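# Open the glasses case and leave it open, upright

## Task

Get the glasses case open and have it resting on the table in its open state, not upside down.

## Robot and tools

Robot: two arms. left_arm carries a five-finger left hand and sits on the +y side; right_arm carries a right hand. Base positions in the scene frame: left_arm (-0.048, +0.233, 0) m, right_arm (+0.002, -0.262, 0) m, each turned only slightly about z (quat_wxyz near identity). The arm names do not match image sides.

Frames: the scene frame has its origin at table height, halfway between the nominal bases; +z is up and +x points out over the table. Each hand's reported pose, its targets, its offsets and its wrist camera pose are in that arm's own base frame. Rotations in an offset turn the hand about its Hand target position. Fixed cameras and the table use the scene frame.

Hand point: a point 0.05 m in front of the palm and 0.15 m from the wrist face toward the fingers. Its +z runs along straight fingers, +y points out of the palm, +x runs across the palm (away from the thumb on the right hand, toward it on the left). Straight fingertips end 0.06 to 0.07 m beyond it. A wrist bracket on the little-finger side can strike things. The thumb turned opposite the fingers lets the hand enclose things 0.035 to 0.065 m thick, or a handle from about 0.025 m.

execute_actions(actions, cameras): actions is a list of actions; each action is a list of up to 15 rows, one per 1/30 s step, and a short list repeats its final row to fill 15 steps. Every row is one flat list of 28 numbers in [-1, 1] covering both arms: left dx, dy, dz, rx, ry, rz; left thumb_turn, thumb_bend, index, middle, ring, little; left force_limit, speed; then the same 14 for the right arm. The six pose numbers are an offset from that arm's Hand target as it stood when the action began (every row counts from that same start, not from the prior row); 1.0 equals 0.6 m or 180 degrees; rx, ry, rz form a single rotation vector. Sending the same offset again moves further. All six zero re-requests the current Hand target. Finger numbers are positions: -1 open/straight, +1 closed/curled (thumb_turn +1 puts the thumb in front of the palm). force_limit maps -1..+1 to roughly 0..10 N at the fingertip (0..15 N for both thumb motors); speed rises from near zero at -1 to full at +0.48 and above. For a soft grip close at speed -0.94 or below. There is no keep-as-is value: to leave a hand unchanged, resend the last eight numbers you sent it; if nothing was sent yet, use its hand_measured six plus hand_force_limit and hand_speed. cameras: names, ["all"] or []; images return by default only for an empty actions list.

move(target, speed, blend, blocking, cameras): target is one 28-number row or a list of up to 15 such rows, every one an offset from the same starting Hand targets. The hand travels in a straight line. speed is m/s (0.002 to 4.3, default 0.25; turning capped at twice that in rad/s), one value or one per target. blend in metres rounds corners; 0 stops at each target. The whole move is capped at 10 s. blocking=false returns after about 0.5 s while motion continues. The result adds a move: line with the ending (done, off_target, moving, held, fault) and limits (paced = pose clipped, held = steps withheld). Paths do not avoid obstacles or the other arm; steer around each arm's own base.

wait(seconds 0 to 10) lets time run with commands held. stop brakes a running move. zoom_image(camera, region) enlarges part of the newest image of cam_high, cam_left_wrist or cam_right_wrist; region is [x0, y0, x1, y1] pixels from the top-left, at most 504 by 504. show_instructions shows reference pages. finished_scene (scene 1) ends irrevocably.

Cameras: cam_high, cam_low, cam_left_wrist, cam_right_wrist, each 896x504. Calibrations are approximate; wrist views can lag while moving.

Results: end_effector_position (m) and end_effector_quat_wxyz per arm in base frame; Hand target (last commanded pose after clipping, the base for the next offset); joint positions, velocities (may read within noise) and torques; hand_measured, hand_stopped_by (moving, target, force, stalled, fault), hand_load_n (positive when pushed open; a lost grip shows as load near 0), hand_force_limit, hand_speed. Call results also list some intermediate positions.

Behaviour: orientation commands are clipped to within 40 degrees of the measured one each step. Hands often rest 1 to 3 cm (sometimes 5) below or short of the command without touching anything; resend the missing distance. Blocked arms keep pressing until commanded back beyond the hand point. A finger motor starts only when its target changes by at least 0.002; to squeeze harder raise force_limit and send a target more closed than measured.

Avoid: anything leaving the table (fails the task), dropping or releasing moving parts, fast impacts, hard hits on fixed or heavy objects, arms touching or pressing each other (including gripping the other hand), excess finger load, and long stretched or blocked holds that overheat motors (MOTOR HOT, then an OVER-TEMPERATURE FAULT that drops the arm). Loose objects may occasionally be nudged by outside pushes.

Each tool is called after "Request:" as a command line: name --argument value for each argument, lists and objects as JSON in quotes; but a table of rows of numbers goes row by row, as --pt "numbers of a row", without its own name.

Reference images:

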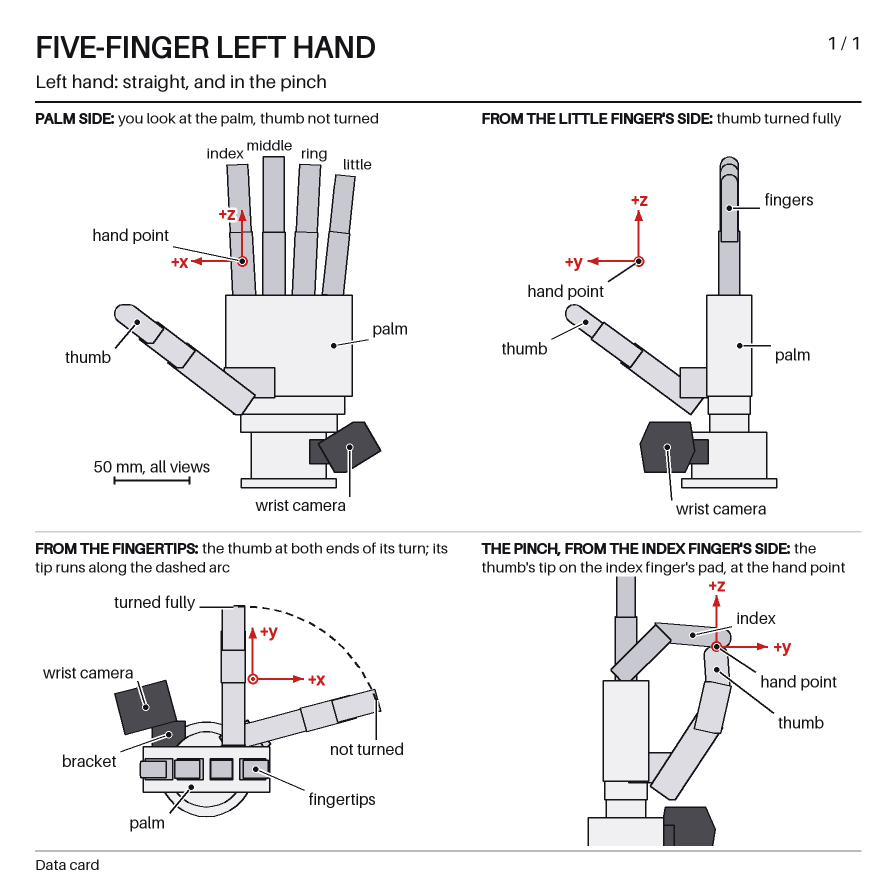

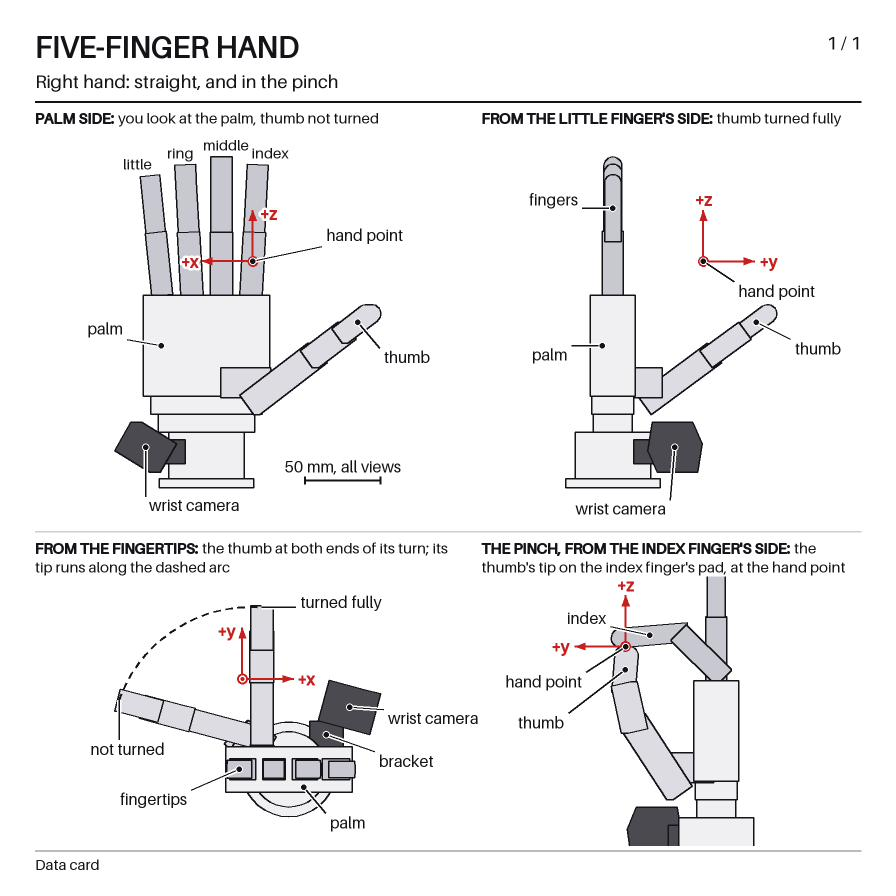

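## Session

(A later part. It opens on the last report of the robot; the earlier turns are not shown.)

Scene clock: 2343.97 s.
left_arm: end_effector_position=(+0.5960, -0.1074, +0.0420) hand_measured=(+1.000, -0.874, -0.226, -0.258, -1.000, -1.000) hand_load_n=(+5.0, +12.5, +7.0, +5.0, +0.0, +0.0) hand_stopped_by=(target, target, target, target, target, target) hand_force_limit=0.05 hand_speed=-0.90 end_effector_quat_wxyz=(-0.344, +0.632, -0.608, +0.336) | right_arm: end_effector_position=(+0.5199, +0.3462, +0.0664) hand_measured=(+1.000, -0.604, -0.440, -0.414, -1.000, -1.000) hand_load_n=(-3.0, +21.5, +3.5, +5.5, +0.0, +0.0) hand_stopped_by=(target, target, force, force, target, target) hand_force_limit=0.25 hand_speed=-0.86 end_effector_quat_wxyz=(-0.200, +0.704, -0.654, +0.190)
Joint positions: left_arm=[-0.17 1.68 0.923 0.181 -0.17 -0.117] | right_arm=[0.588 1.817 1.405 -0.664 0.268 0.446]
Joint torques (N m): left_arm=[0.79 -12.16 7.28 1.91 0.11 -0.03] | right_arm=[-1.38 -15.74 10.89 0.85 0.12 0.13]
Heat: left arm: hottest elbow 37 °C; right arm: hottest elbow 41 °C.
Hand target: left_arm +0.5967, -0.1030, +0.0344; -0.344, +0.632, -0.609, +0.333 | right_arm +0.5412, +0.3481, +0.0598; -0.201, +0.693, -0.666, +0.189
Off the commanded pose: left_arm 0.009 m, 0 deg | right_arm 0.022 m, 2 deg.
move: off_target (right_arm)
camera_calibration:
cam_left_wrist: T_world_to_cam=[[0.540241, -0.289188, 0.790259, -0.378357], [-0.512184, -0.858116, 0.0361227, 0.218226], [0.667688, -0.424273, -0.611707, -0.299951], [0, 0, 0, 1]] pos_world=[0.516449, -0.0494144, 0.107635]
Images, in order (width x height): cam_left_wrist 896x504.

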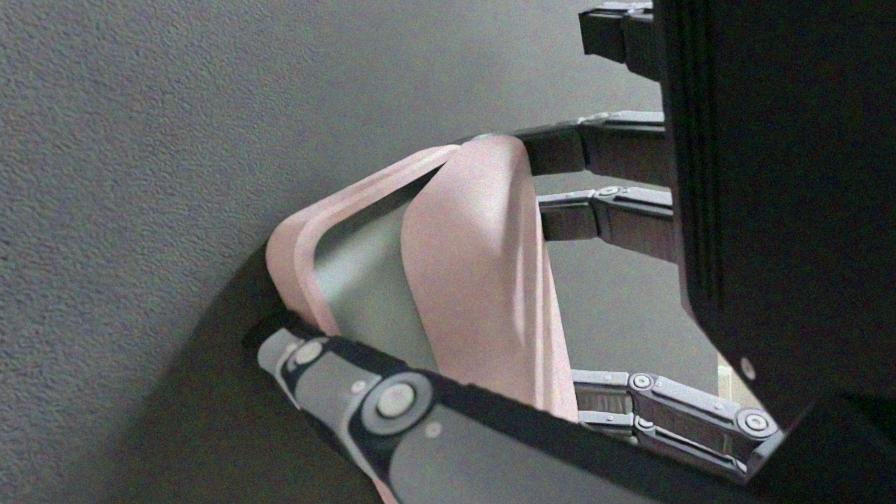

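Request:
move --target '[0,0,0,0,0,0,1,-0.87,-0.24,-0.27,-1,-1,0.05,-0.9,0.0055,0,-0.002,0,0.0222,0,1,-0.6,0.25,0.25,-1,-1,0.25,-0.86]' --speed 0.04 --cameras '["cam_left_wrist"]'

Scene clock: 2348.00 s.
left_arm: end_effector_position=(+0.5960, -0.1068, +0.0415) hand_measured=(+1.000, -0.874, -0.240, -0.270, -1.000, -1.000) hand_load_n=(+5.0, +12.5, +7.0, +5.0, +0.0, -0.5) hand_stopped_by=(target, target, target, target, target, target) hand_force_limit=0.05 hand_speed=-0.90 end_effector_quat_wxyz=(-0.344, +0.632, -0.608, +0.336) | right_arm: end_effector_position=(+0.5225, +0.3465, +0.0684) hand_measured=(+1.000, -0.604, -0.438, -0.414, -1.000, -1.000) hand_load_n=(-2.0, +22.0, +1.5, +8.5, +0.0, +0.0) hand_stopped_by=(target, target, force, force, target, target) hand_force_limit=0.25 hand_speed=-0.86 end_effector_quat_wxyz=(-0.177, +0.712, -0.660, +0.166)
Joint positions: left_arm=[-0.17 1.68 0.923 0.181 -0.17 -0.117] | right_arm=[0.573 1.852 1.476 -0.758 0.228 0.446]
Joint torques (N m): left_arm=[0.67 -12.22 7.28 1.91 0.13 -0.03] | right_arm=[-2.26 -16.32 10.81 0.8 0.07 0.19]
Heat: left arm: hottest elbow 37 °C; right arm: hottest elbow 41 °C.
Hand target: left_arm +0.5966, -0.1029, +0.0343; -0.344, +0.632, -0.609, +0.333 | right_arm +0.5446, +0.3480, +0.0586; -0.178, +0.699, -0.673, +0.164
Off the commanded pose: left_arm 0.008 m, 0 deg | right_arm 0.024 m, 2 deg.
move: off_target (right_arm)
camera_calibration:
cam_left_wrist: T_world_to_cam=[[0.541137, -0.288815, 0.789783, -0.378452], [-0.511225, -0.858681, 0.0362666, 0.218091], [0.667698, -0.423382, -0.612313, -0.299928], [0, 0, 0, 1]] pos_world=[0.516549, -0.0490156, 0.107336]
Images, in order (width x height): cam_left_wrist 896x504.

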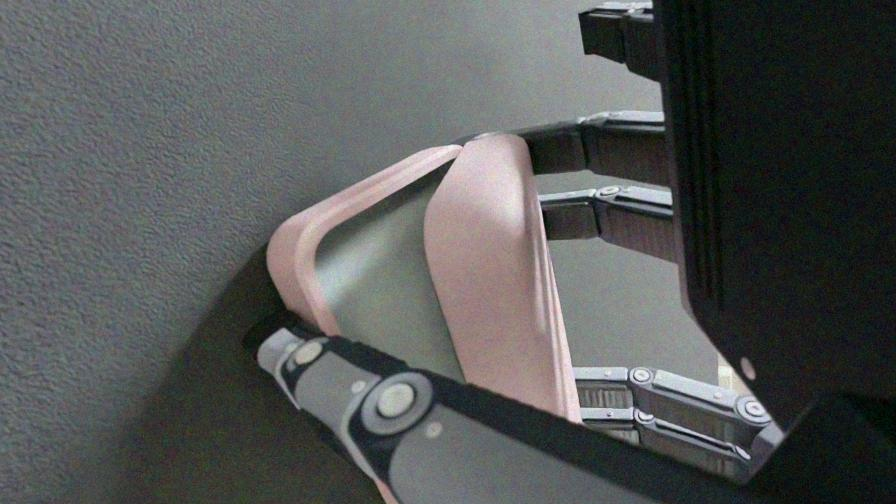

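Request:
move --target '[0,0,0,0,0,0,1,-0.87,-0.255,-0.283,-1,-1,0.05,-0.9,0.0055,0,-0.002,0,0.0222,0,1,-0.6,0.25,0.25,-1,-1,0.25,-0.86]' --speed 0.04 --cameras '["cam_left_wrist"]'

Scene clock: 2352.63 s.
left_arm: end_effector_position=(+0.5960, -0.1066, +0.0411) hand_measured=(+1.000, -0.874, -0.256, -0.284, -1.000, -1.000) hand_load_n=(+4.5, +13.0, +7.0, +5.5, +0.0, +0.0) hand_stopped_by=(target, target, target, target, target, target) hand_force_limit=0.05 hand_speed=-0.90 end_effector_quat_wxyz=(-0.344, +0.632, -0.608, +0.335) | right_arm: end_effector_position=(+0.5250, +0.3466, +0.0703) hand_measured=(+1.000, -0.604, -0.438, -0.414, -1.000, -1.000) hand_load_n=(-4.0, +23.5, +0.0, +10.5, +0.0, +0.0) hand_stopped_by=(target, target, force, force, target, target) hand_force_limit=0.25 hand_speed=-0.86 end_effector_quat_wxyz=(-0.154, +0.717, -0.665, +0.141)
Joint positions: left_arm=[-0.169 1.681 0.923 0.181 -0.17 -0.117] | right_arm=[0.558 1.891 1.551 -0.852 0.188 0.446]
Joint torques (N m): left_arm=[0.67 -12.22 7.28 1.89 0.14 -0.03] | right_arm=[-2.08 -16.62 10.84 0.72 0.13 0.15]
Heat: left arm: hottest elbow 37 °C; right arm: hottest elbow 41 °C.
Hand target: left_arm +0.5966, -0.1031, +0.0343; -0.344, +0.632, -0.610, +0.333 | right_arm +0.5477, +0.3480, +0.0571; -0.154, +0.705, -0.679, +0.140
Off the commanded pose: left_arm 0.008 m, 0 deg | right_arm 0.026 m, 2 deg.
move: off_target (right_arm)
camera_calibration:
cam_left_wrist: T_world_to_cam=[[0.541872, -0.288736, 0.789307, -0.378404], [-0.510835, -0.858904, 0.0365011, 0.218039], [0.667399, -0.422984, -0.612913, -0.29985], [0, 0, 0, 1]] pos_world=[0.516548, -0.048816, 0.106937]
Images, in order (width x height): cam_left_wrist 896x504.

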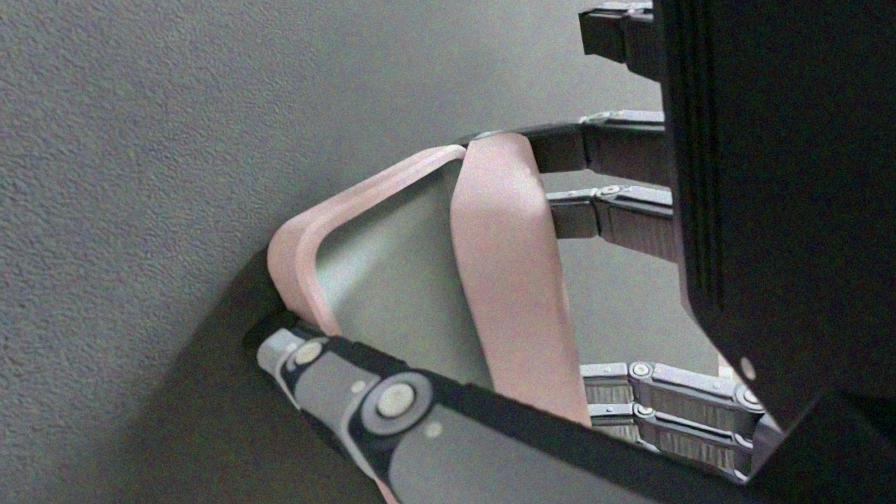

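Request:
move --target '[0,0,0,0,0,0,1,-0.87,-0.27,-0.296,-1,-1,0.05,-0.9,0.0055,0,-0.0025,0,0.0222,0,1,-0.6,0.25,0.25,-1,-1,0.25,-0.86]' --speed 0.04 --cameras '["cam_left_wrist", "cam_right_wrist"]'

Scene clock: 2357.60 s.
left_arm: end_effector_position=(+0.5961, -0.1058, +0.0409) hand_measured=(+1.000, -0.874, -0.272, -0.298, -1.000, -1.000) hand_load_n=(+5.5, +14.0, +7.5, +5.5, +0.0, +0.0) hand_stopped_by=(target, target, target, target, target, target) hand_force_limit=0.05 hand_speed=-0.90 end_effector_quat_wxyz=(-0.344, +0.633, -0.607, +0.335) | right_arm: end_effector_position=(+0.5282, +0.3472, +0.0723) hand_measured=(+1.000, -0.604, -0.438, -0.414, -1.000, -1.000) hand_load_n=(-4.0, +26.0, +0.0, +11.5, +0.0, +0.0) hand_stopped_by=(target, target, force, force, target, target) hand_force_limit=0.25 hand_speed=-0.86 end_effector_quat_wxyz=(-0.131, +0.722, -0.670, +0.116)
Joint positions: left_arm=[-0.168 1.682 0.923 0.181 -0.171 -0.118] | right_arm=[0.544 1.934 1.629 -0.945 0.149 0.445]
Joint torques (N m): left_arm=[0.62 -12.22 7.27 1.88 0.17 -0.02] | right_arm=[-1.9 -17.38 10.69 0.92 0.13 0.19]
Heat: left arm: hottest elbow 37 °C; right arm: hottest elbow 41 °C.
Hand target: left_arm +0.5966, -0.1031, +0.0344; -0.344, +0.632, -0.609, +0.333 | right_arm +0.5512, +0.3480, +0.0559; -0.131, +0.709, -0.683, +0.115
Off the commanded pose: left_arm 0.007 m, 0 deg | right_arm 0.028 m, 2 deg.
move: off_target (right_arm)
camera_calibration:
cam_left_wrist: T_world_to_cam=[[0.542785, -0.287094, 0.789279, -0.378462], [-0.508801, -0.860086, 0.037052, 0.217393], [0.668211, -0.421697, -0.612916, -0.300075], [0, 0, 0, 1]] pos_world=[0.516547, -0.0482188, 0.106737]
cam_right_wrist: T_world_to_cam=[[-0.889758, -0.320451, -0.325027, 0.606136], [-0.435288, 0.80997, 0.39303, -0.0798469], [0.137315, 0.491181, -0.860166, -0.0725078], [0, 0, 0, 1]] pos_world=[0.514514, 0.294525, 0.166024]
Images, in order (width x height): cam_left_wrist 896x504, cam_right_wrist 896x504.

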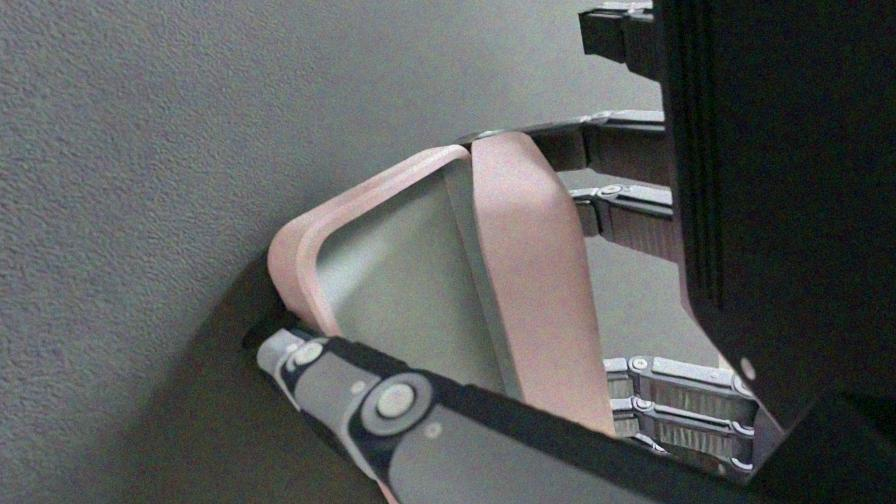

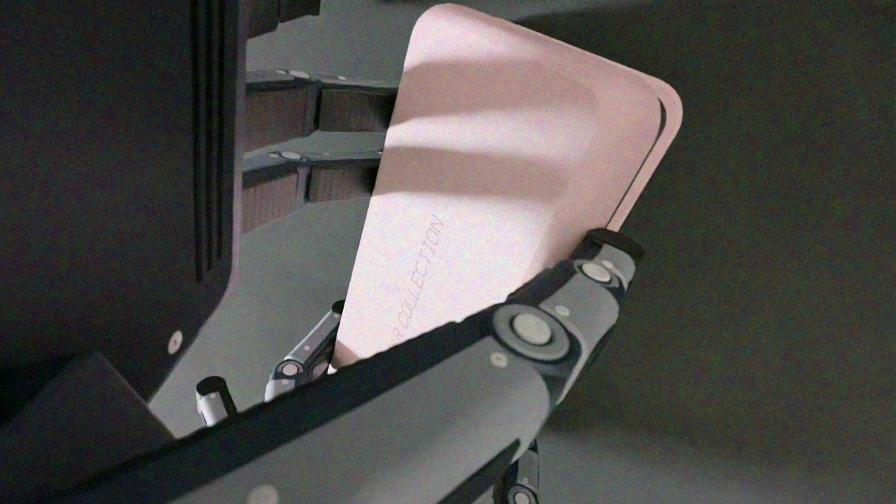

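Request:
move --target '[0,0,0,0,0,0,1,-0.87,-0.285,-0.31,-1,-1,0.05,-0.9,0.0055,0,-0.0025,0,0.0222,0,1,-0.6,0.25,-0.418,-1,-1,0.25,-0.9]' --speed 0.04 --cameras '["cam_left_wrist"]'

Scene clock: 2362.10 s.
left_arm: end_effector_position=(+0.5962, -0.1053, +0.0407) hand_measured=(+1.000, -0.874, -0.288, -0.312, -1.000, -1.000) hand_load_n=(+5.5, +15.0, +7.5, +6.0, +0.0, +0.0) hand_stopped_by=(target, target, force, target, target, target) hand_force_limit=0.05 hand_speed=-0.90 end_effector_quat_wxyz=(-0.345, +0.634, -0.606, +0.335) | right_arm: end_effector_position=(+0.5310, +0.3475, +0.0744) hand_measured=(+1.000, -0.604, -0.438, -0.420, -1.000, -1.000) hand_load_n=(-5.0, +26.5, +0.0, +11.5, +0.0, +0.0) hand_stopped_by=(target, target, force, force, target, target) hand_force_limit=0.25 hand_speed=-0.90 end_effector_quat_wxyz=(-0.108, +0.726, -0.673, +0.091)
Joint positions: left_arm=[-0.167 1.682 0.923 0.181 -0.172 -0.118] | right_arm=[0.53 1.981 1.711 -1.039 0.111 0.44]
Joint torques (N m): left_arm=[0.5 -12.34 7.27 1.89 0.2 -0.02] | right_arm=[-2.37 -17.2 10.7 0.99 0.14 0.23]
Heat: left arm: hottest elbow 37 °C; right arm: hottest elbow 41 °C.
Hand target: left_arm +0.5966, -0.1031, +0.0343; -0.344, +0.632, -0.609, +0.333 | right_arm +0.5544, +0.3480, +0.0542; -0.106, +0.713, -0.688, +0.090
Off the commanded pose: left_arm 0.007 m, 0 deg | right_arm 0.031 m, 2 deg.
move: off_target (right_arm)
camera_calibration:
cam_left_wrist: T_world_to_cam=[[0.54352, -0.285947, 0.78919, -0.378505], [-0.507224, -0.861004, 0.0373613, 0.21685], [0.668812, -0.420603, -0.613012, -0.300277], [0, 0, 0, 1]] pos_world=[0.516546, -0.047821, 0.106537]
Images, in order (width x height): cam_left_wrist 896x504.

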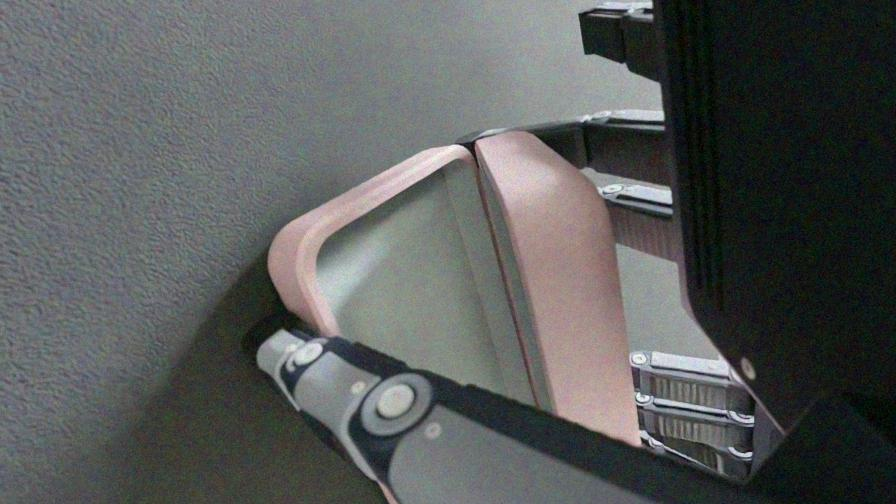

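Request:
move --pt "0 0 0 0 0 0 1 -0.87 -0.3 -0.324 -1 -1 0.05 -0.9 0.0055 0 -0.0025 0 0.0222 0 1 -0.6 0.25 -0.424 -1 -1 0.25 -0.9" --pt "0 0 0 0 0 0 1 -0.87 -0.315 -0.338 -1 -1 0.05 -0.9 0.011 0 -0.005 0 0.0444 0 1 -0.6 0.25 -0.428 -1 -1 0.25 -0.9" --speed '[0.04,0.04]' --cameras '["cam_left_wrist", "cam_right_wrist"]'

Scene clock: 2370.93 s.
left_arm: end_effector_position=(+0.5964, -0.1046, +0.0408) hand_measured=(+1.000, -0.876, -0.316, -0.338, -1.000, -1.000) hand_load_n=(+6.5, +19.5, +7.5, +6.5, +0.0, +0.0) hand_stopped_by=(target, target, force, force, target, target) hand_force_limit=0.05 hand_speed=-0.90 end_effector_quat_wxyz=(-0.345, +0.635, -0.605, +0.334) | right_arm: end_effector_position=(+0.5370, +0.3472, +0.0802) hand_measured=(+1.000, -0.604, -0.438, -0.428, -1.000, -1.000) hand_load_n=(-2.5, +18.0, +0.0, +4.0, +0.0, +0.0) hand_stopped_by=(target, target, force, target, target, target) hand_force_limit=0.25 hand_speed=-0.90 end_effector_quat_wxyz=(-0.060, +0.729, -0.680, +0.040)
Joint positions: left_arm=[-0.167 1.682 0.923 0.181 -0.174 -0.122] | right_arm=[0.503 2.084 1.889 -1.237 0.038 0.431]
Joint torques (N m): left_arm=[0.44 -12.28 7.25 1.89 0.29 0.01] | right_arm=[-2.78 -18.43 10.52 1.2 0.17 0.23]
Heat: left arm: hottest elbow 37 °C; right arm: hottest elbow 42 °C.
Hand target: left_arm +0.5966, -0.1031, +0.0344; -0.344, +0.632, -0.609, +0.333 | right_arm +0.5610, +0.3480, +0.0512; -0.058, +0.717, -0.693, +0.041
Off the commanded pose: left_arm 0.007 m, 1 deg | right_arm 0.038 m, 2 deg.
move: off_target (right_arm); target 2's new numbers were sent with right_arm's hand 0.038 m and 2 deg from that target
camera_calibration:
cam_left_wrist: T_world_to_cam=[[0.54449, -0.282519, 0.789756, -0.378706], [-0.503499, -0.863144, 0.0383604, 0.215092], [0.670835, -0.418528, -0.612221, -0.301033], [0, 0, 0, 1]] pos_world=[0.516443, -0.0473262, 0.106536]
cam_right_wrist: T_world_to_cam=[[-0.938612, -0.318622, -0.132243, 0.626643], [-0.34212, 0.810519, 0.475409, -0.135965], [-0.0442902, 0.491467, -0.869769, 0.031207], [0, 0, 0, 1]] pos_world=[0.543041, 0.294527, 0.174651]
Images, in order (width x height): cam_left_wrist 896x504, cam_right_wrist 896x504.

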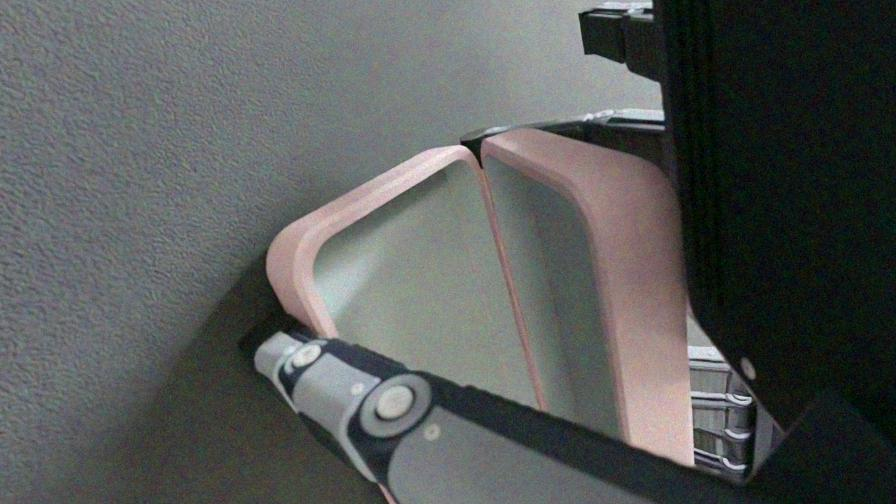

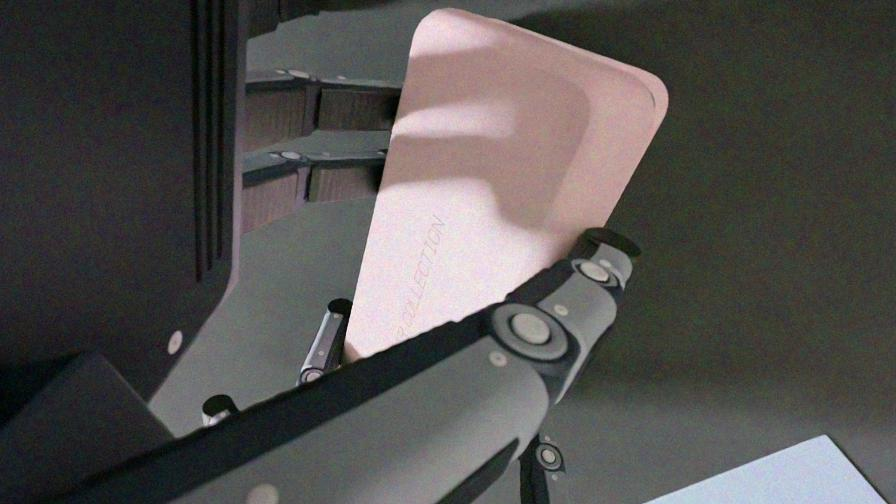

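Request:
move --target '[0,0,0,0,0,0,1,-0.87,-0.35,-0.37,-1,-1,0.05,-0.9,0,0,0,0,0,0,1,-0.6,0.25,-0.428,-1,-1,0.25,-0.9]' --speed 0.04 --cameras '["cam_left_wrist"]'

Scene clock: 2380.60 s.
left_arm: end_effector_position=(+0.5963, -0.1049, +0.0408) hand_measured=(+1.000, -0.876, -0.350, -0.370, -1.000, -1.000) hand_load_n=(+2.0, +11.5, +3.5, +4.0, +0.0, +0.0) hand_stopped_by=(target, target, target, target, target, target) hand_force_limit=0.05 hand_speed=-0.90 end_effector_quat_wxyz=(-0.344, +0.635, -0.605, +0.335) | right_arm: end_effector_position=(+0.5377, +0.3473, +0.0804) hand_measured=(+1.000, -0.604, -0.438, -0.428, -1.000, -1.000) hand_load_n=(-2.0, +12.5, +0.5, +0.5, +0.5, +0.0) hand_stopped_by=(target, target, force, target, target, target) hand_force_limit=0.25 hand_speed=-0.90 end_effector_quat_wxyz=(-0.061, +0.729, -0.681, +0.040)
Joint positions: left_arm=[-0.167 1.682 0.923 0.181 -0.172 -0.122] | right_arm=[0.503 2.084 1.891 -1.237 0.038 0.431]
Joint torques (N m): left_arm=[0.44 -12.34 7.27 1.88 0.22 0.01] | right_arm=[-2.14 -18.32 10.41 1.09 0.2 0.19]
Heat: left arm: hottest elbow 37 °C; right arm: hottest elbow 42 °C.
Hand target: left_arm +0.5966, -0.1031, +0.0344; -0.344, +0.632, -0.609, +0.333 | right_arm +0.5610, +0.3480, +0.0512; -0.058, +0.717, -0.693, +0.041
Off the commanded pose: left_arm 0.007 m, 1 deg | right_arm 0.037 m, 2 deg.
move: off_target (right_arm)
camera_calibration:
cam_left_wrist: T_world_to_cam=[[0.544186, -0.282597, 0.789937, -0.378604], [-0.504884, -0.862291, 0.0393318, 0.215629], [0.67004, -0.42023, -0.611926, -0.300946], [0, 0, 0, 1]] pos_world=[0.516544, -0.0475245, 0.106435]
Images, in order (width x height): cam_left_wrist 896x504.

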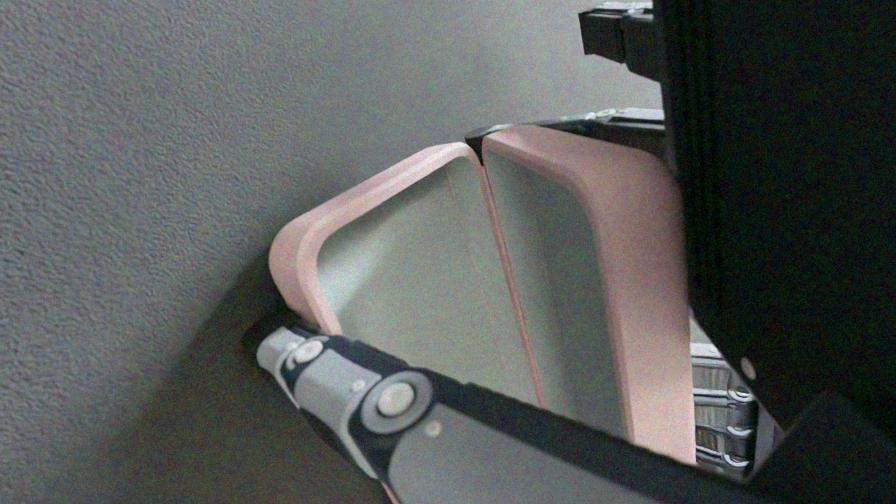

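Request:
move --target '[0,0,0,0,0,0,1,-0.87,-0.385,-0.4,-1,-1,0.05,-0.9,0,0,0,0,0,0,1,-0.6,0.25,-0.428,-1,-1,0.25,-0.9]' --speed 0.04 --cameras '["cam_left_wrist"]'

Scene clock: 2385.37 s.
left_arm: end_effector_position=(+0.5961, -0.1051, +0.0406) hand_measured=(+1.000, -0.872, -0.386, -0.400, -1.000, -1.000) hand_load_n=(+0.0, +6.5, +1.0, +3.0, +0.0, +0.0) hand_stopped_by=(target, target, target, target, target, target) hand_force_limit=0.05 hand_speed=-0.90 end_effector_quat_wxyz=(-0.344, +0.632, -0.608, +0.335) | right_arm: end_effector_position=(+0.5405, +0.3473, +0.0815) hand_measured=(+1.000, -0.602, -0.438, -0.428, -1.000, -1.000) hand_load_n=(-2.0, +10.0, +0.5, +0.0, +0.0, +0.0) hand_stopped_by=(target, target, force, target, target, target) hand_force_limit=0.25 hand_speed=-0.90 end_effector_quat_wxyz=(-0.063, +0.728, -0.681, +0.040)
Joint positions: left_arm=[-0.167 1.682 0.923 0.181 -0.169 -0.115] | right_arm=[0.5 2.087 1.899 -1.237 0.037 0.431]
Joint torques (N m): left_arm=[0.44 -12.28 7.27 1.89 0.08 -0.05] | right_arm=[-1.73 -18.61 10.07 1.06 0.21 0.21]
Heat: left arm: hottest elbow 37 °C; right arm: hottest elbow 42 °C.
Hand target: left_arm +0.5966, -0.1031, +0.0344; -0.344, +0.632, -0.609, +0.333 | right_arm +0.5610, +0.3480, +0.0513; -0.058, +0.717, -0.693, +0.041
Off the commanded pose: left_arm 0.006 m, 0 deg | right_arm 0.037 m, 2 deg.
move: off_target (right_arm)
camera_calibration:
cam_left_wrist: T_world_to_cam=[[0.542791, -0.288944, 0.788599, -0.378148], [-0.510079, -0.859365, 0.036214, 0.218925], [0.667231, -0.421905, -0.61384, -0.299331], [0, 0, 0, 1]] pos_world=[0.516648, -0.0474169, 0.106538]
Images, in order (width x height): cam_left_wrist 896x504.

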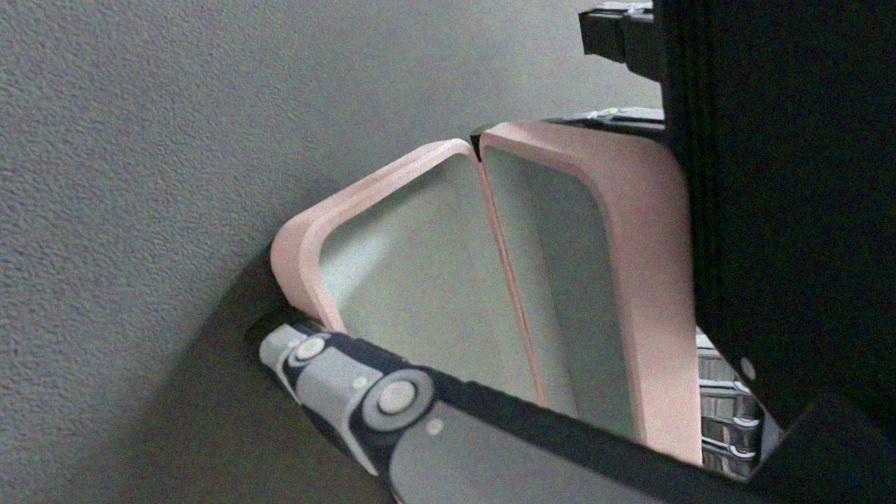

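Request:
move --target '[0,0,0,0,0,0,1,-0.87,-0.42,-0.43,-1,-1,0.05,-0.9,0,0,0,0,0,0,1,-0.6,0.25,-0.428,-1,-1,0.25,-0.9]' --speed 0.04 --cameras '["cam_left_wrist", "cam_right_wrist"]'

Scene clock: 2390.50 s.
left_arm: end_effector_position=(+0.5960, -0.1052, +0.0405) hand_measured=(+1.000, -0.872, -0.420, -0.430, -1.000, -1.000) hand_load_n=(-0.5, +3.5, +0.0, +0.0, +0.0, +0.0) hand_stopped_by=(target, target, target, target, target, target) hand_force_limit=0.05 hand_speed=-0.90 end_effector_quat_wxyz=(-0.344, +0.632, -0.608, +0.335) | right_arm: end_effector_position=(+0.5407, +0.3474, +0.0818) hand_measured=(+1.000, -0.602, -0.438, -0.428, -1.000, -1.000) hand_load_n=(-1.5, +9.0, +1.0, +0.0, +0.0, +0.0) hand_stopped_by=(target, target, force, target, target, target) hand_force_limit=0.25 hand_speed=-0.90 end_effector_quat_wxyz=(-0.064, +0.728, -0.681, +0.041)
Joint positions: left_arm=[-0.167 1.682 0.923 0.181 -0.168 -0.113] | right_arm=[0.5 2.087 1.899 -1.237 0.037 0.431]
Joint torques (N m): left_arm=[0.44 -12.34 7.27 1.89 0.05 -0.06] | right_arm=[-1.49 -18.08 9.98 1.26 0.21 0.17]
Heat: left arm: hottest elbow 37 °C; right arm: hottest elbow 42 °C.
Hand target: left_arm +0.5966, -0.1031, +0.0344; -0.344, +0.632, -0.609, +0.333 | right_arm +0.5610, +0.3481, +0.0513; -0.058, +0.717, -0.693, +0.041
Off the commanded pose: left_arm 0.006 m, 0 deg | right_arm 0.037 m, 2 deg.
move: off_target (right_arm)
camera_calibration:
cam_left_wrist: T_world_to_cam=[[0.542456, -0.290739, 0.78817, -0.378148], [-0.511485, -0.858566, 0.035321, 0.219834], [0.666427, -0.422297, -0.614443, -0.298875], [0, 0, 0, 1]] pos_world=[0.516749, -0.0474148, 0.106639]
cam_right_wrist: T_world_to_cam=[[-0.93872, -0.31566, -0.138431, 0.629904], [-0.342537, 0.809619, 0.47664, -0.135221], [-0.0383795, 0.494849, -0.868131, 0.0282294], [0, 0, 0, 1]] pos_world=[0.546069, 0.294344, 0.176157]
Images, in order (width x height): cam_left_wrist 896x504, cam_right_wrist 896x504.

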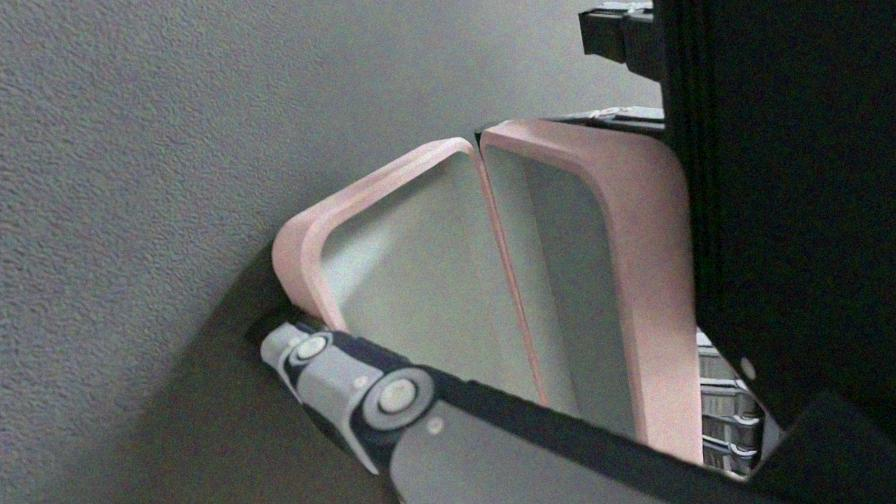

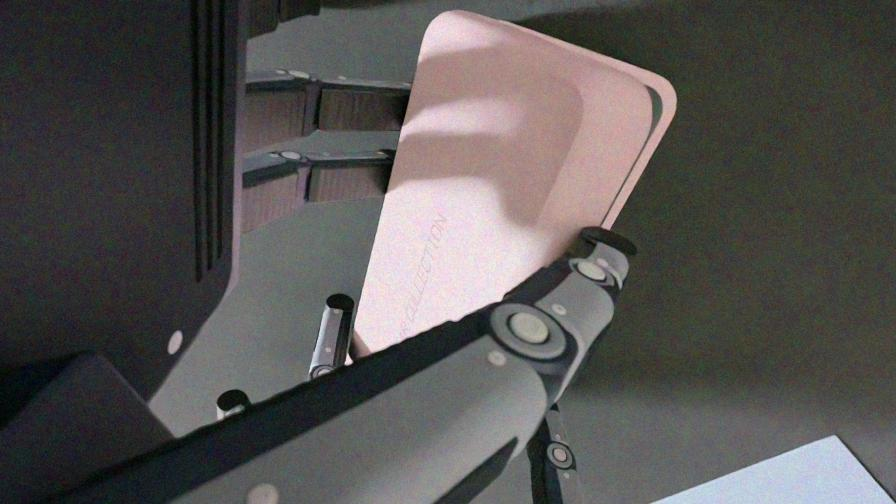

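Request:
move --target '[0,0,0,0,0,0,1,-0.87,-0.6,-0.6,-1,-1,0.05,-0.8,0,0,0,0,0,0,1,-0.6,0.25,-0.428,-1,-1,0.25,-0.9]' --speed 0.04 --cameras '["cam_left_wrist"]'

Scene clock: 2424.60 s.
left_arm: end_effector_position=(+0.5960, -0.1052, +0.0405) hand_measured=(+1.000, -0.872, -0.600, -0.600, -1.000, -1.000) hand_load_n=(+0.0, +3.5, +0.0, +0.0, +0.0, +0.0) hand_stopped_by=(target, target, target, target, target, target) hand_force_limit=0.05 hand_speed=-0.80 end_effector_quat_wxyz=(-0.344, +0.632, -0.609, +0.335) | right_arm: end_effector_position=(+0.5407, +0.3474, +0.0818) hand_measured=(+1.000, -0.602, -0.438, -0.428, -1.000, -1.000) hand_load_n=(-1.5, +9.0, +0.5, +0.0, +0.0, +0.0) hand_stopped_by=(target, target, force, target, target, target) hand_force_limit=0.25 hand_speed=-0.90 end_effector_quat_wxyz=(-0.064, +0.728, -0.681, +0.041)
Joint positions: left_arm=[-0.167 1.682 0.923 0.181 -0.168 -0.113] | right_arm=[0.5 2.087 1.899 -1.237 0.037 0.431]
Joint torques (N m): left_arm=[0.44 -12.34 7.27 1.91 0.04 -0.06] | right_arm=[-1.61 -19.31 10.21 1.2 0.25 0.17]
Heat: left arm: hottest elbow 37 °C; right arm: hottest elbow 42 °C.
Hand target: left_arm +0.5966, -0.1031, +0.0344; -0.344, +0.632, -0.609, +0.333 | right_arm +0.5610, +0.3481, +0.0513; -0.058, +0.717, -0.693, +0.041
Off the commanded pose: left_arm 0.006 m, 0 deg | right_arm 0.037 m, 2 deg.
move: off_target (right_arm)
camera_calibration:
cam_left_wrist: T_world_to_cam=[[0.5423, -0.291157, 0.788123, -0.378083], [-0.511959, -0.858289, 0.0351951, 0.220106], [0.66619, -0.422573, -0.614511, -0.298758], [0, 0, 0, 1]] pos_world=[0.516749, -0.0474141, 0.106639]
Images, in order (width x height): cam_left_wrist 896x504.

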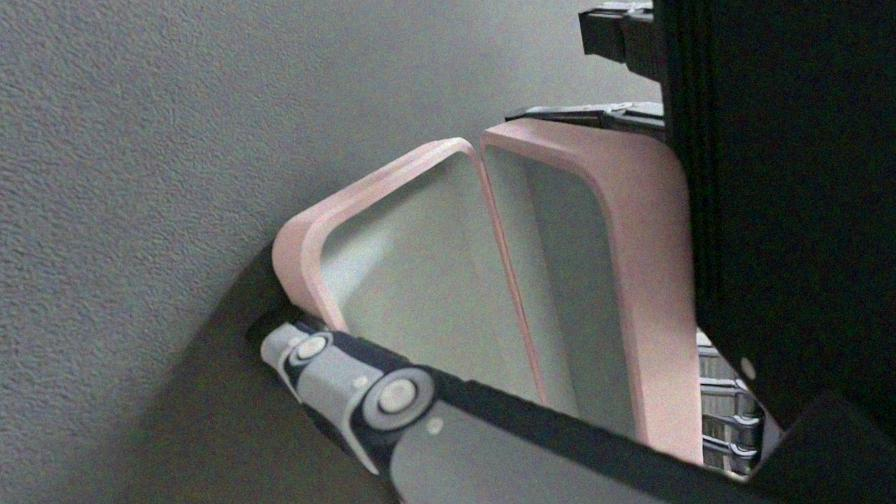

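Request:
move --pt "-0.0067 0.003 0.0433 0 0 0 1 -0.87 -0.9 -0.9 -1 -1 0.05 -0.7 0 0 0 0 0 0 1 -0.6 0.25 -0.428 -1 -1 0.25 -0.9" --pt "0.035 0.003 0.092 0 0 0 1 -0.87 -0.9 -0.9 -1 -1 0.05 -0.7 0 0 0 0 0 0 1 -0.6 0.25 -0.428 -1 -1 0.25 -0.9" --speed '[0.05,0.05]' --cameras '["cam_left_wrist", "cam_right_wrist"]'

Scene clock: 2443.13 s.
left_arm: end_effector_position=(+0.5997, -0.1073, +0.0722) hand_measured=(+1.000, -0.870, -0.900, -0.900, -1.000, -1.000) hand_load_n=(+0.0, +0.0, +0.0, +0.0, +0.0, +0.0) hand_stopped_by=(target, target, target, target, target, target) hand_force_limit=0.05 hand_speed=-0.70 end_effector_quat_wxyz=(-0.334, +0.635, -0.616, +0.325) | right_arm: end_effector_position=(+0.5437, +0.3487, +0.0850) hand_measured=(+1.000, -0.602, -0.438, -0.428, -1.000, -1.000) hand_load_n=(-1.0, +6.0, +0.0, +0.5, +0.0, +0.0) hand_stopped_by=(target, target, force, target, target, target) hand_force_limit=0.25 hand_speed=-0.90 end_effector_quat_wxyz=(-0.068, +0.726, -0.683, +0.042)
Joint positions: left_arm=[-0.166 1.635 0.989 0.035 -0.159 -0.112] | right_arm=[0.5 2.087 1.908 -1.236 0.037 0.435]
Joint torques (N m): left_arm=[1.32 -13.1 11.11 1.11 0.04 -0.01] | right_arm=[-1.44 -18.67 9.52 1.13 0.25 0.17]
Heat: left arm: hottest elbow 37 °C; right arm: hottest elbow 42 °C.
Hand target: left_arm +0.6177, -0.1012, +0.0896; -0.344, +0.632, -0.609, +0.333 | right_arm +0.5610, +0.3480, +0.0513; -0.058, +0.717, -0.693, +0.041
Off the commanded pose: left_arm 0.026 m, 2 deg | right_arm 0.038 m, 2 deg.
move: off_target (left_arm, right_arm)
camera_calibration:
cam_left_wrist: T_world_to_cam=[[0.565832, -0.295739, 0.769657, -0.418878], [-0.516355, -0.854846, 0.0511386, 0.220982], [0.642815, -0.426352, -0.636406, -0.267462], [0, 0, 0, 1]] pos_world=[0.523048, -0.0490062, 0.140877]
cam_right_wrist: T_world_to_cam=[[-0.939058, -0.310767, -0.146951, 0.63275], [-0.342476, 0.808851, 0.477986, -0.136621], [-0.0296811, 0.499183, -0.865988, 0.0239946], [0, 0, 0, 1]] pos_world=[0.548111, 0.295166, 0.179065]
Images, in order (width x height): cam_left_wrist 896x504, cam_right_wrist 896x504.

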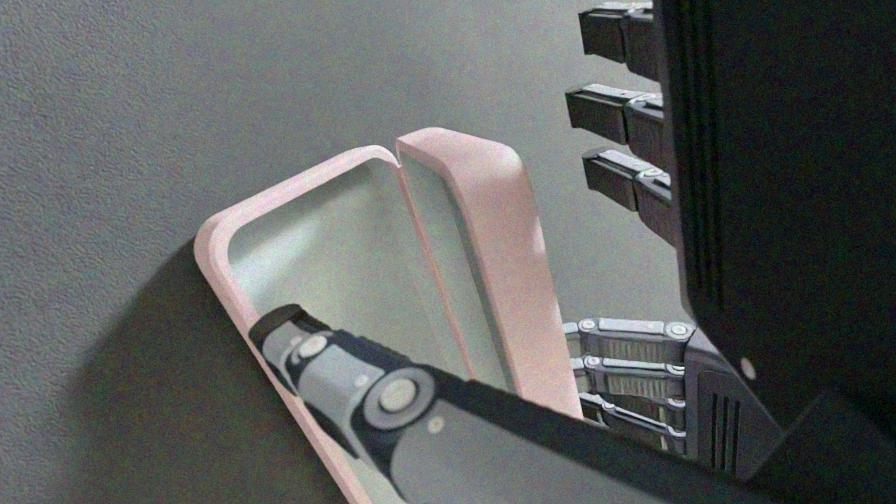

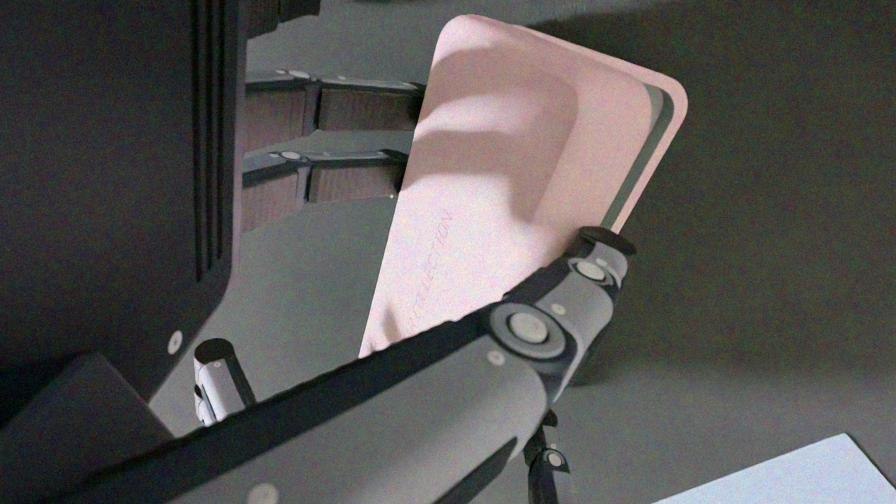

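Request:
move --target '[0,0,0,0,0,0,1,-0.87,-0.9,-0.9,-1,-1,0.05,-0.7,0,0,0,0,0,0,1,-0.6,0.3,0.3,-1,-1,0.1,-0.88]' --speed 0.04 --cameras '["cam_left_wrist", "cam_right_wrist"]'

Scene clock: 2458.00 s.
left_arm: end_effector_position=(+0.5997, -0.1073, +0.0722) hand_measured=(+1.000, -0.870, -0.900, -0.900, -1.000, -1.000) hand_load_n=(+0.0, +0.0, +0.0, +0.0, +0.0, +0.0) hand_stopped_by=(target, target, target, target, target, target) hand_force_limit=0.05 hand_speed=-0.70 end_effector_quat_wxyz=(-0.334, +0.635, -0.616, +0.325) | right_arm: end_effector_position=(+0.5446, +0.3493, +0.0840) hand_measured=(+1.000, -0.604, -0.398, -0.388, -1.000, -1.000) hand_load_n=(-1.0, +23.0, +5.0, +6.5, +0.0, +0.0) hand_stopped_by=(target, target, force, force, target, target) hand_force_limit=0.10 hand_speed=-0.88 end_effector_quat_wxyz=(-0.069, +0.726, -0.683, +0.042)
Joint positions: left_arm=[-0.166 1.635 0.989 0.035 -0.159 -0.112] | right_arm=[0.5 2.089 1.908 -1.233 0.037 0.437]
Joint torques (N m): left_arm=[1.32 -13.1 11.12 1.01 0.03 -0.01] | right_arm=[-1.73 -18.96 9.18 1.05 0.2 0.16]
Heat: left arm: hottest elbow 39 °C; right arm: hottest elbow 41 °C.
Hand target: left_arm +0.6177, -0.1013, +0.0896; -0.344, +0.632, -0.609, +0.333 | right_arm +0.5610, +0.3479, +0.0513; -0.058, +0.717, -0.693, +0.041
Off the commanded pose: left_arm 0.026 m, 2 deg | right_arm 0.037 m, 2 deg.
move: off_target (left_arm, right_arm)
camera_calibration:
cam_left_wrist: T_world_to_cam=[[0.565832, -0.295739, 0.769657, -0.418878], [-0.516355, -0.854846, 0.0511386, 0.220982], [0.642815, -0.426352, -0.636406, -0.267462], [0, 0, 0, 1]] pos_world=[0.523048, -0.0490062, 0.140877]
cam_right_wrist: T_world_to_cam=[[-0.939335, -0.308819, -0.149268, 0.633294], [-0.341939, 0.808859, 0.478357, -0.136627], [-0.0269891, 0.500378, -0.865386, 0.0210086], [0, 0, 0, 1]] pos_world=[0.548724, 0.295573, 0.178067]
Images, in order (width x height): cam_left_wrist 896x504, cam_right_wrist 896x504.

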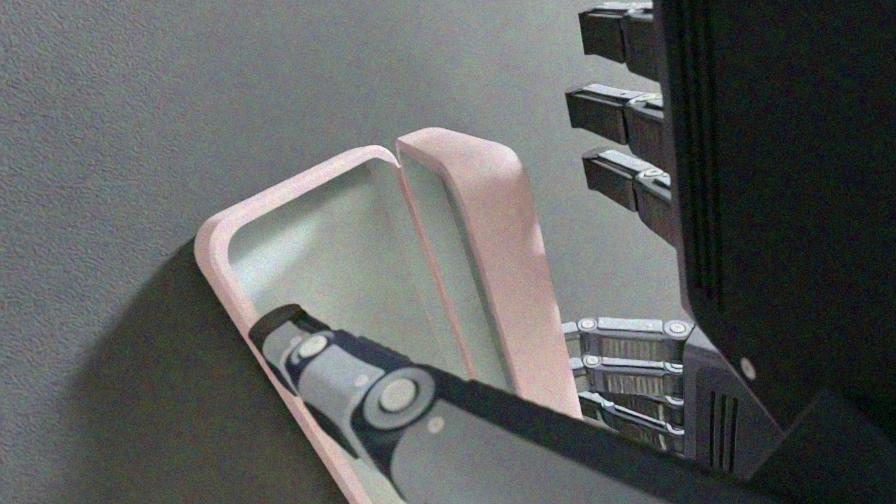

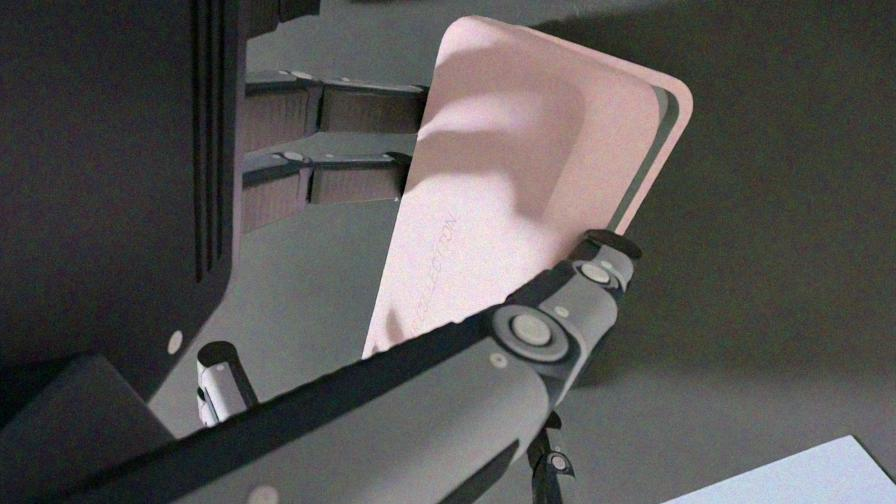

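Request:
move --target '[0,0,0,0,0,0,1,-0.87,-0.9,-0.9,-1,-1,0.05,-0.7,0.0065,0,0.02,0,0.0222,0,1,-0.6,0.3,0.3,-1,-1,0.1,-0.88]' --speed 0.04 --cameras '["cam_left_wrist"]'

Scene clock: 2461.57 s.
left_arm: end_effector_position=(+0.5997, -0.1073, +0.0722) hand_measured=(+1.000, -0.870, -0.900, -0.900, -1.000, -1.000) hand_load_n=(+0.0, +0.0, +0.0, +0.0, +0.0, +0.0) hand_stopped_by=(target, target, target, target, target, target) hand_force_limit=0.05 hand_speed=-0.70 end_effector_quat_wxyz=(-0.334, +0.635, -0.616, +0.325) | right_arm: end_effector_position=(+0.5482, +0.3496, +0.0855) hand_measured=(+1.000, -0.604, -0.398, -0.388, -1.000, -1.000) hand_load_n=(-5.0, +22.0, +4.5, +7.5, +0.0, +0.0) hand_stopped_by=(target, target, force, force, target, target) hand_force_limit=0.10 hand_speed=-0.88 end_effector_quat_wxyz=(-0.040, +0.725, -0.688, +0.016)
Joint positions: left_arm=[-0.166 1.635 0.989 0.035 -0.159 -0.112] | right_arm=[0.488 2.158 2.023 -1.35 0.005 0.435]
Joint torques (N m): left_arm=[1.38 -13.16 11.11 1.02 0.03 -0.01] | right_arm=[-1.49 -20.6 10.37 0.35 0.18 0.05]
Heat: left arm: hottest elbow 39 °C; right arm: hottest elbow 41 °C.
Hand target: left_arm +0.6177, -0.1013, +0.0896; -0.344, +0.632, -0.609, +0.333 | right_arm +0.5649, +0.3481, +0.0634; -0.034, +0.718, -0.695, +0.016
Off the commanded pose: left_arm 0.026 m, 2 deg | right_arm 0.028 m, 1 deg.
move: off_target (left_arm, right_arm)
camera_calibration:
cam_left_wrist: T_world_to_cam=[[0.565832, -0.295739, 0.769657, -0.418878], [-0.516355, -0.854846, 0.0511386, 0.220982], [0.642815, -0.426352, -0.636406, -0.267462], [0, 0, 0, 1]] pos_world=[0.523048, -0.0490062, 0.140877]
Images, in order (width x height): cam_left_wrist 896x504.

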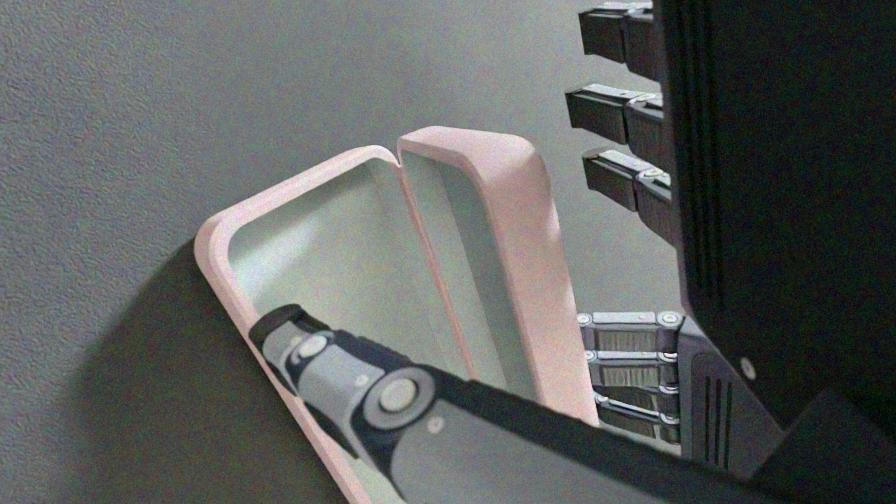

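Request:
move --target '[0,0,0,0,0,0,1,-0.87,-0.9,-0.9,-1,-1,0.05,-0.7,0.010,0,0.02,0,0.0278,0,1,-0.6,0.3,0.3,-1,-1,0.1,-0.88]' --speed 0.04 --cameras '["cam_left_wrist"]'

Scene clock: 2467.00 s.
left_arm: end_effector_position=(+0.5997, -0.1073, +0.0722) hand_measured=(+1.000, -0.870, -0.900, -0.900, -1.000, -1.000) hand_load_n=(+0.0, +0.0, +0.0, +0.0, +0.0, +0.0) hand_stopped_by=(target, target, target, target, target, target) hand_force_limit=0.05 hand_speed=-0.70 end_effector_quat_wxyz=(-0.334, +0.635, -0.616, +0.325) | right_arm: end_effector_position=(+0.5553, +0.3502, +0.0911) hand_measured=(+1.000, -0.604, -0.396, -0.388, -1.000, -1.000) hand_load_n=(-4.0, +17.0, +1.5, +11.0, -0.5, +0.0) hand_stopped_by=(target, target, force, force, target, target) hand_force_limit=0.10 hand_speed=-0.88 end_effector_quat_wxyz=(-0.005, +0.724, -0.690, -0.016)
Joint positions: left_arm=[-0.166 1.635 0.989 0.035 -0.159 -0.112] | right_arm=[0.473 2.259 2.201 -1.513 -0.033 0.424]
Joint torques (N m): left_arm=[1.38 -13.16 11.11 1.01 0.03 -0.02] | right_arm=[-1.9 -22.24 10.61 -0.16 0.06 0.05]
Heat: left arm: hottest elbow 40 °C; right arm: hottest elbow 41 °C.
Hand target: left_arm +0.6177, -0.1013, +0.0896; -0.344, +0.632, -0.609, +0.333 | right_arm +0.5709, +0.3480, +0.0752; -0.004, +0.718, -0.696, -0.016
Off the commanded pose: left_arm 0.026 m, 2 deg | right_arm 0.022 m, 1 deg.
move: off_target (left_arm, right_arm)
camera_calibration:
cam_left_wrist: T_world_to_cam=[[0.565832, -0.295739, 0.769657, -0.418878], [-0.516355, -0.854846, 0.0511386, 0.220982], [0.642815, -0.426352, -0.636406, -0.267462], [0, 0, 0, 1]] pos_world=[0.523048, -0.0490062, 0.140877]
Images, in order (width x height): cam_left_wrist 896x504.

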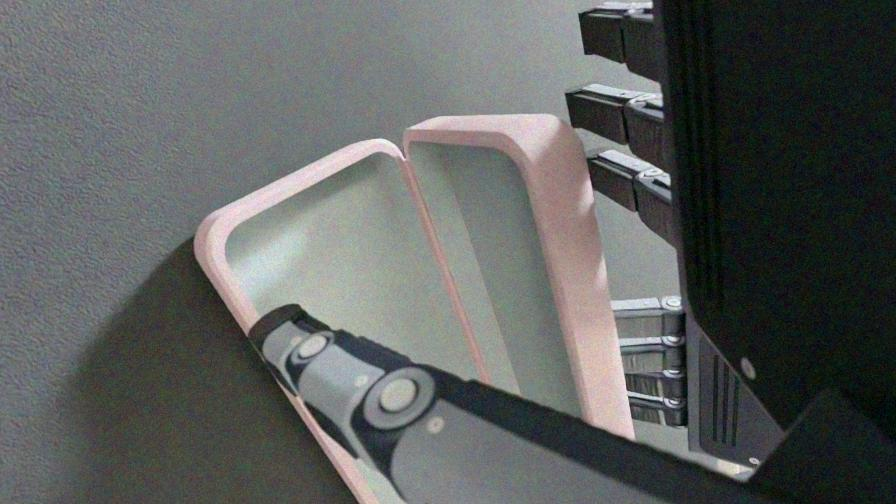

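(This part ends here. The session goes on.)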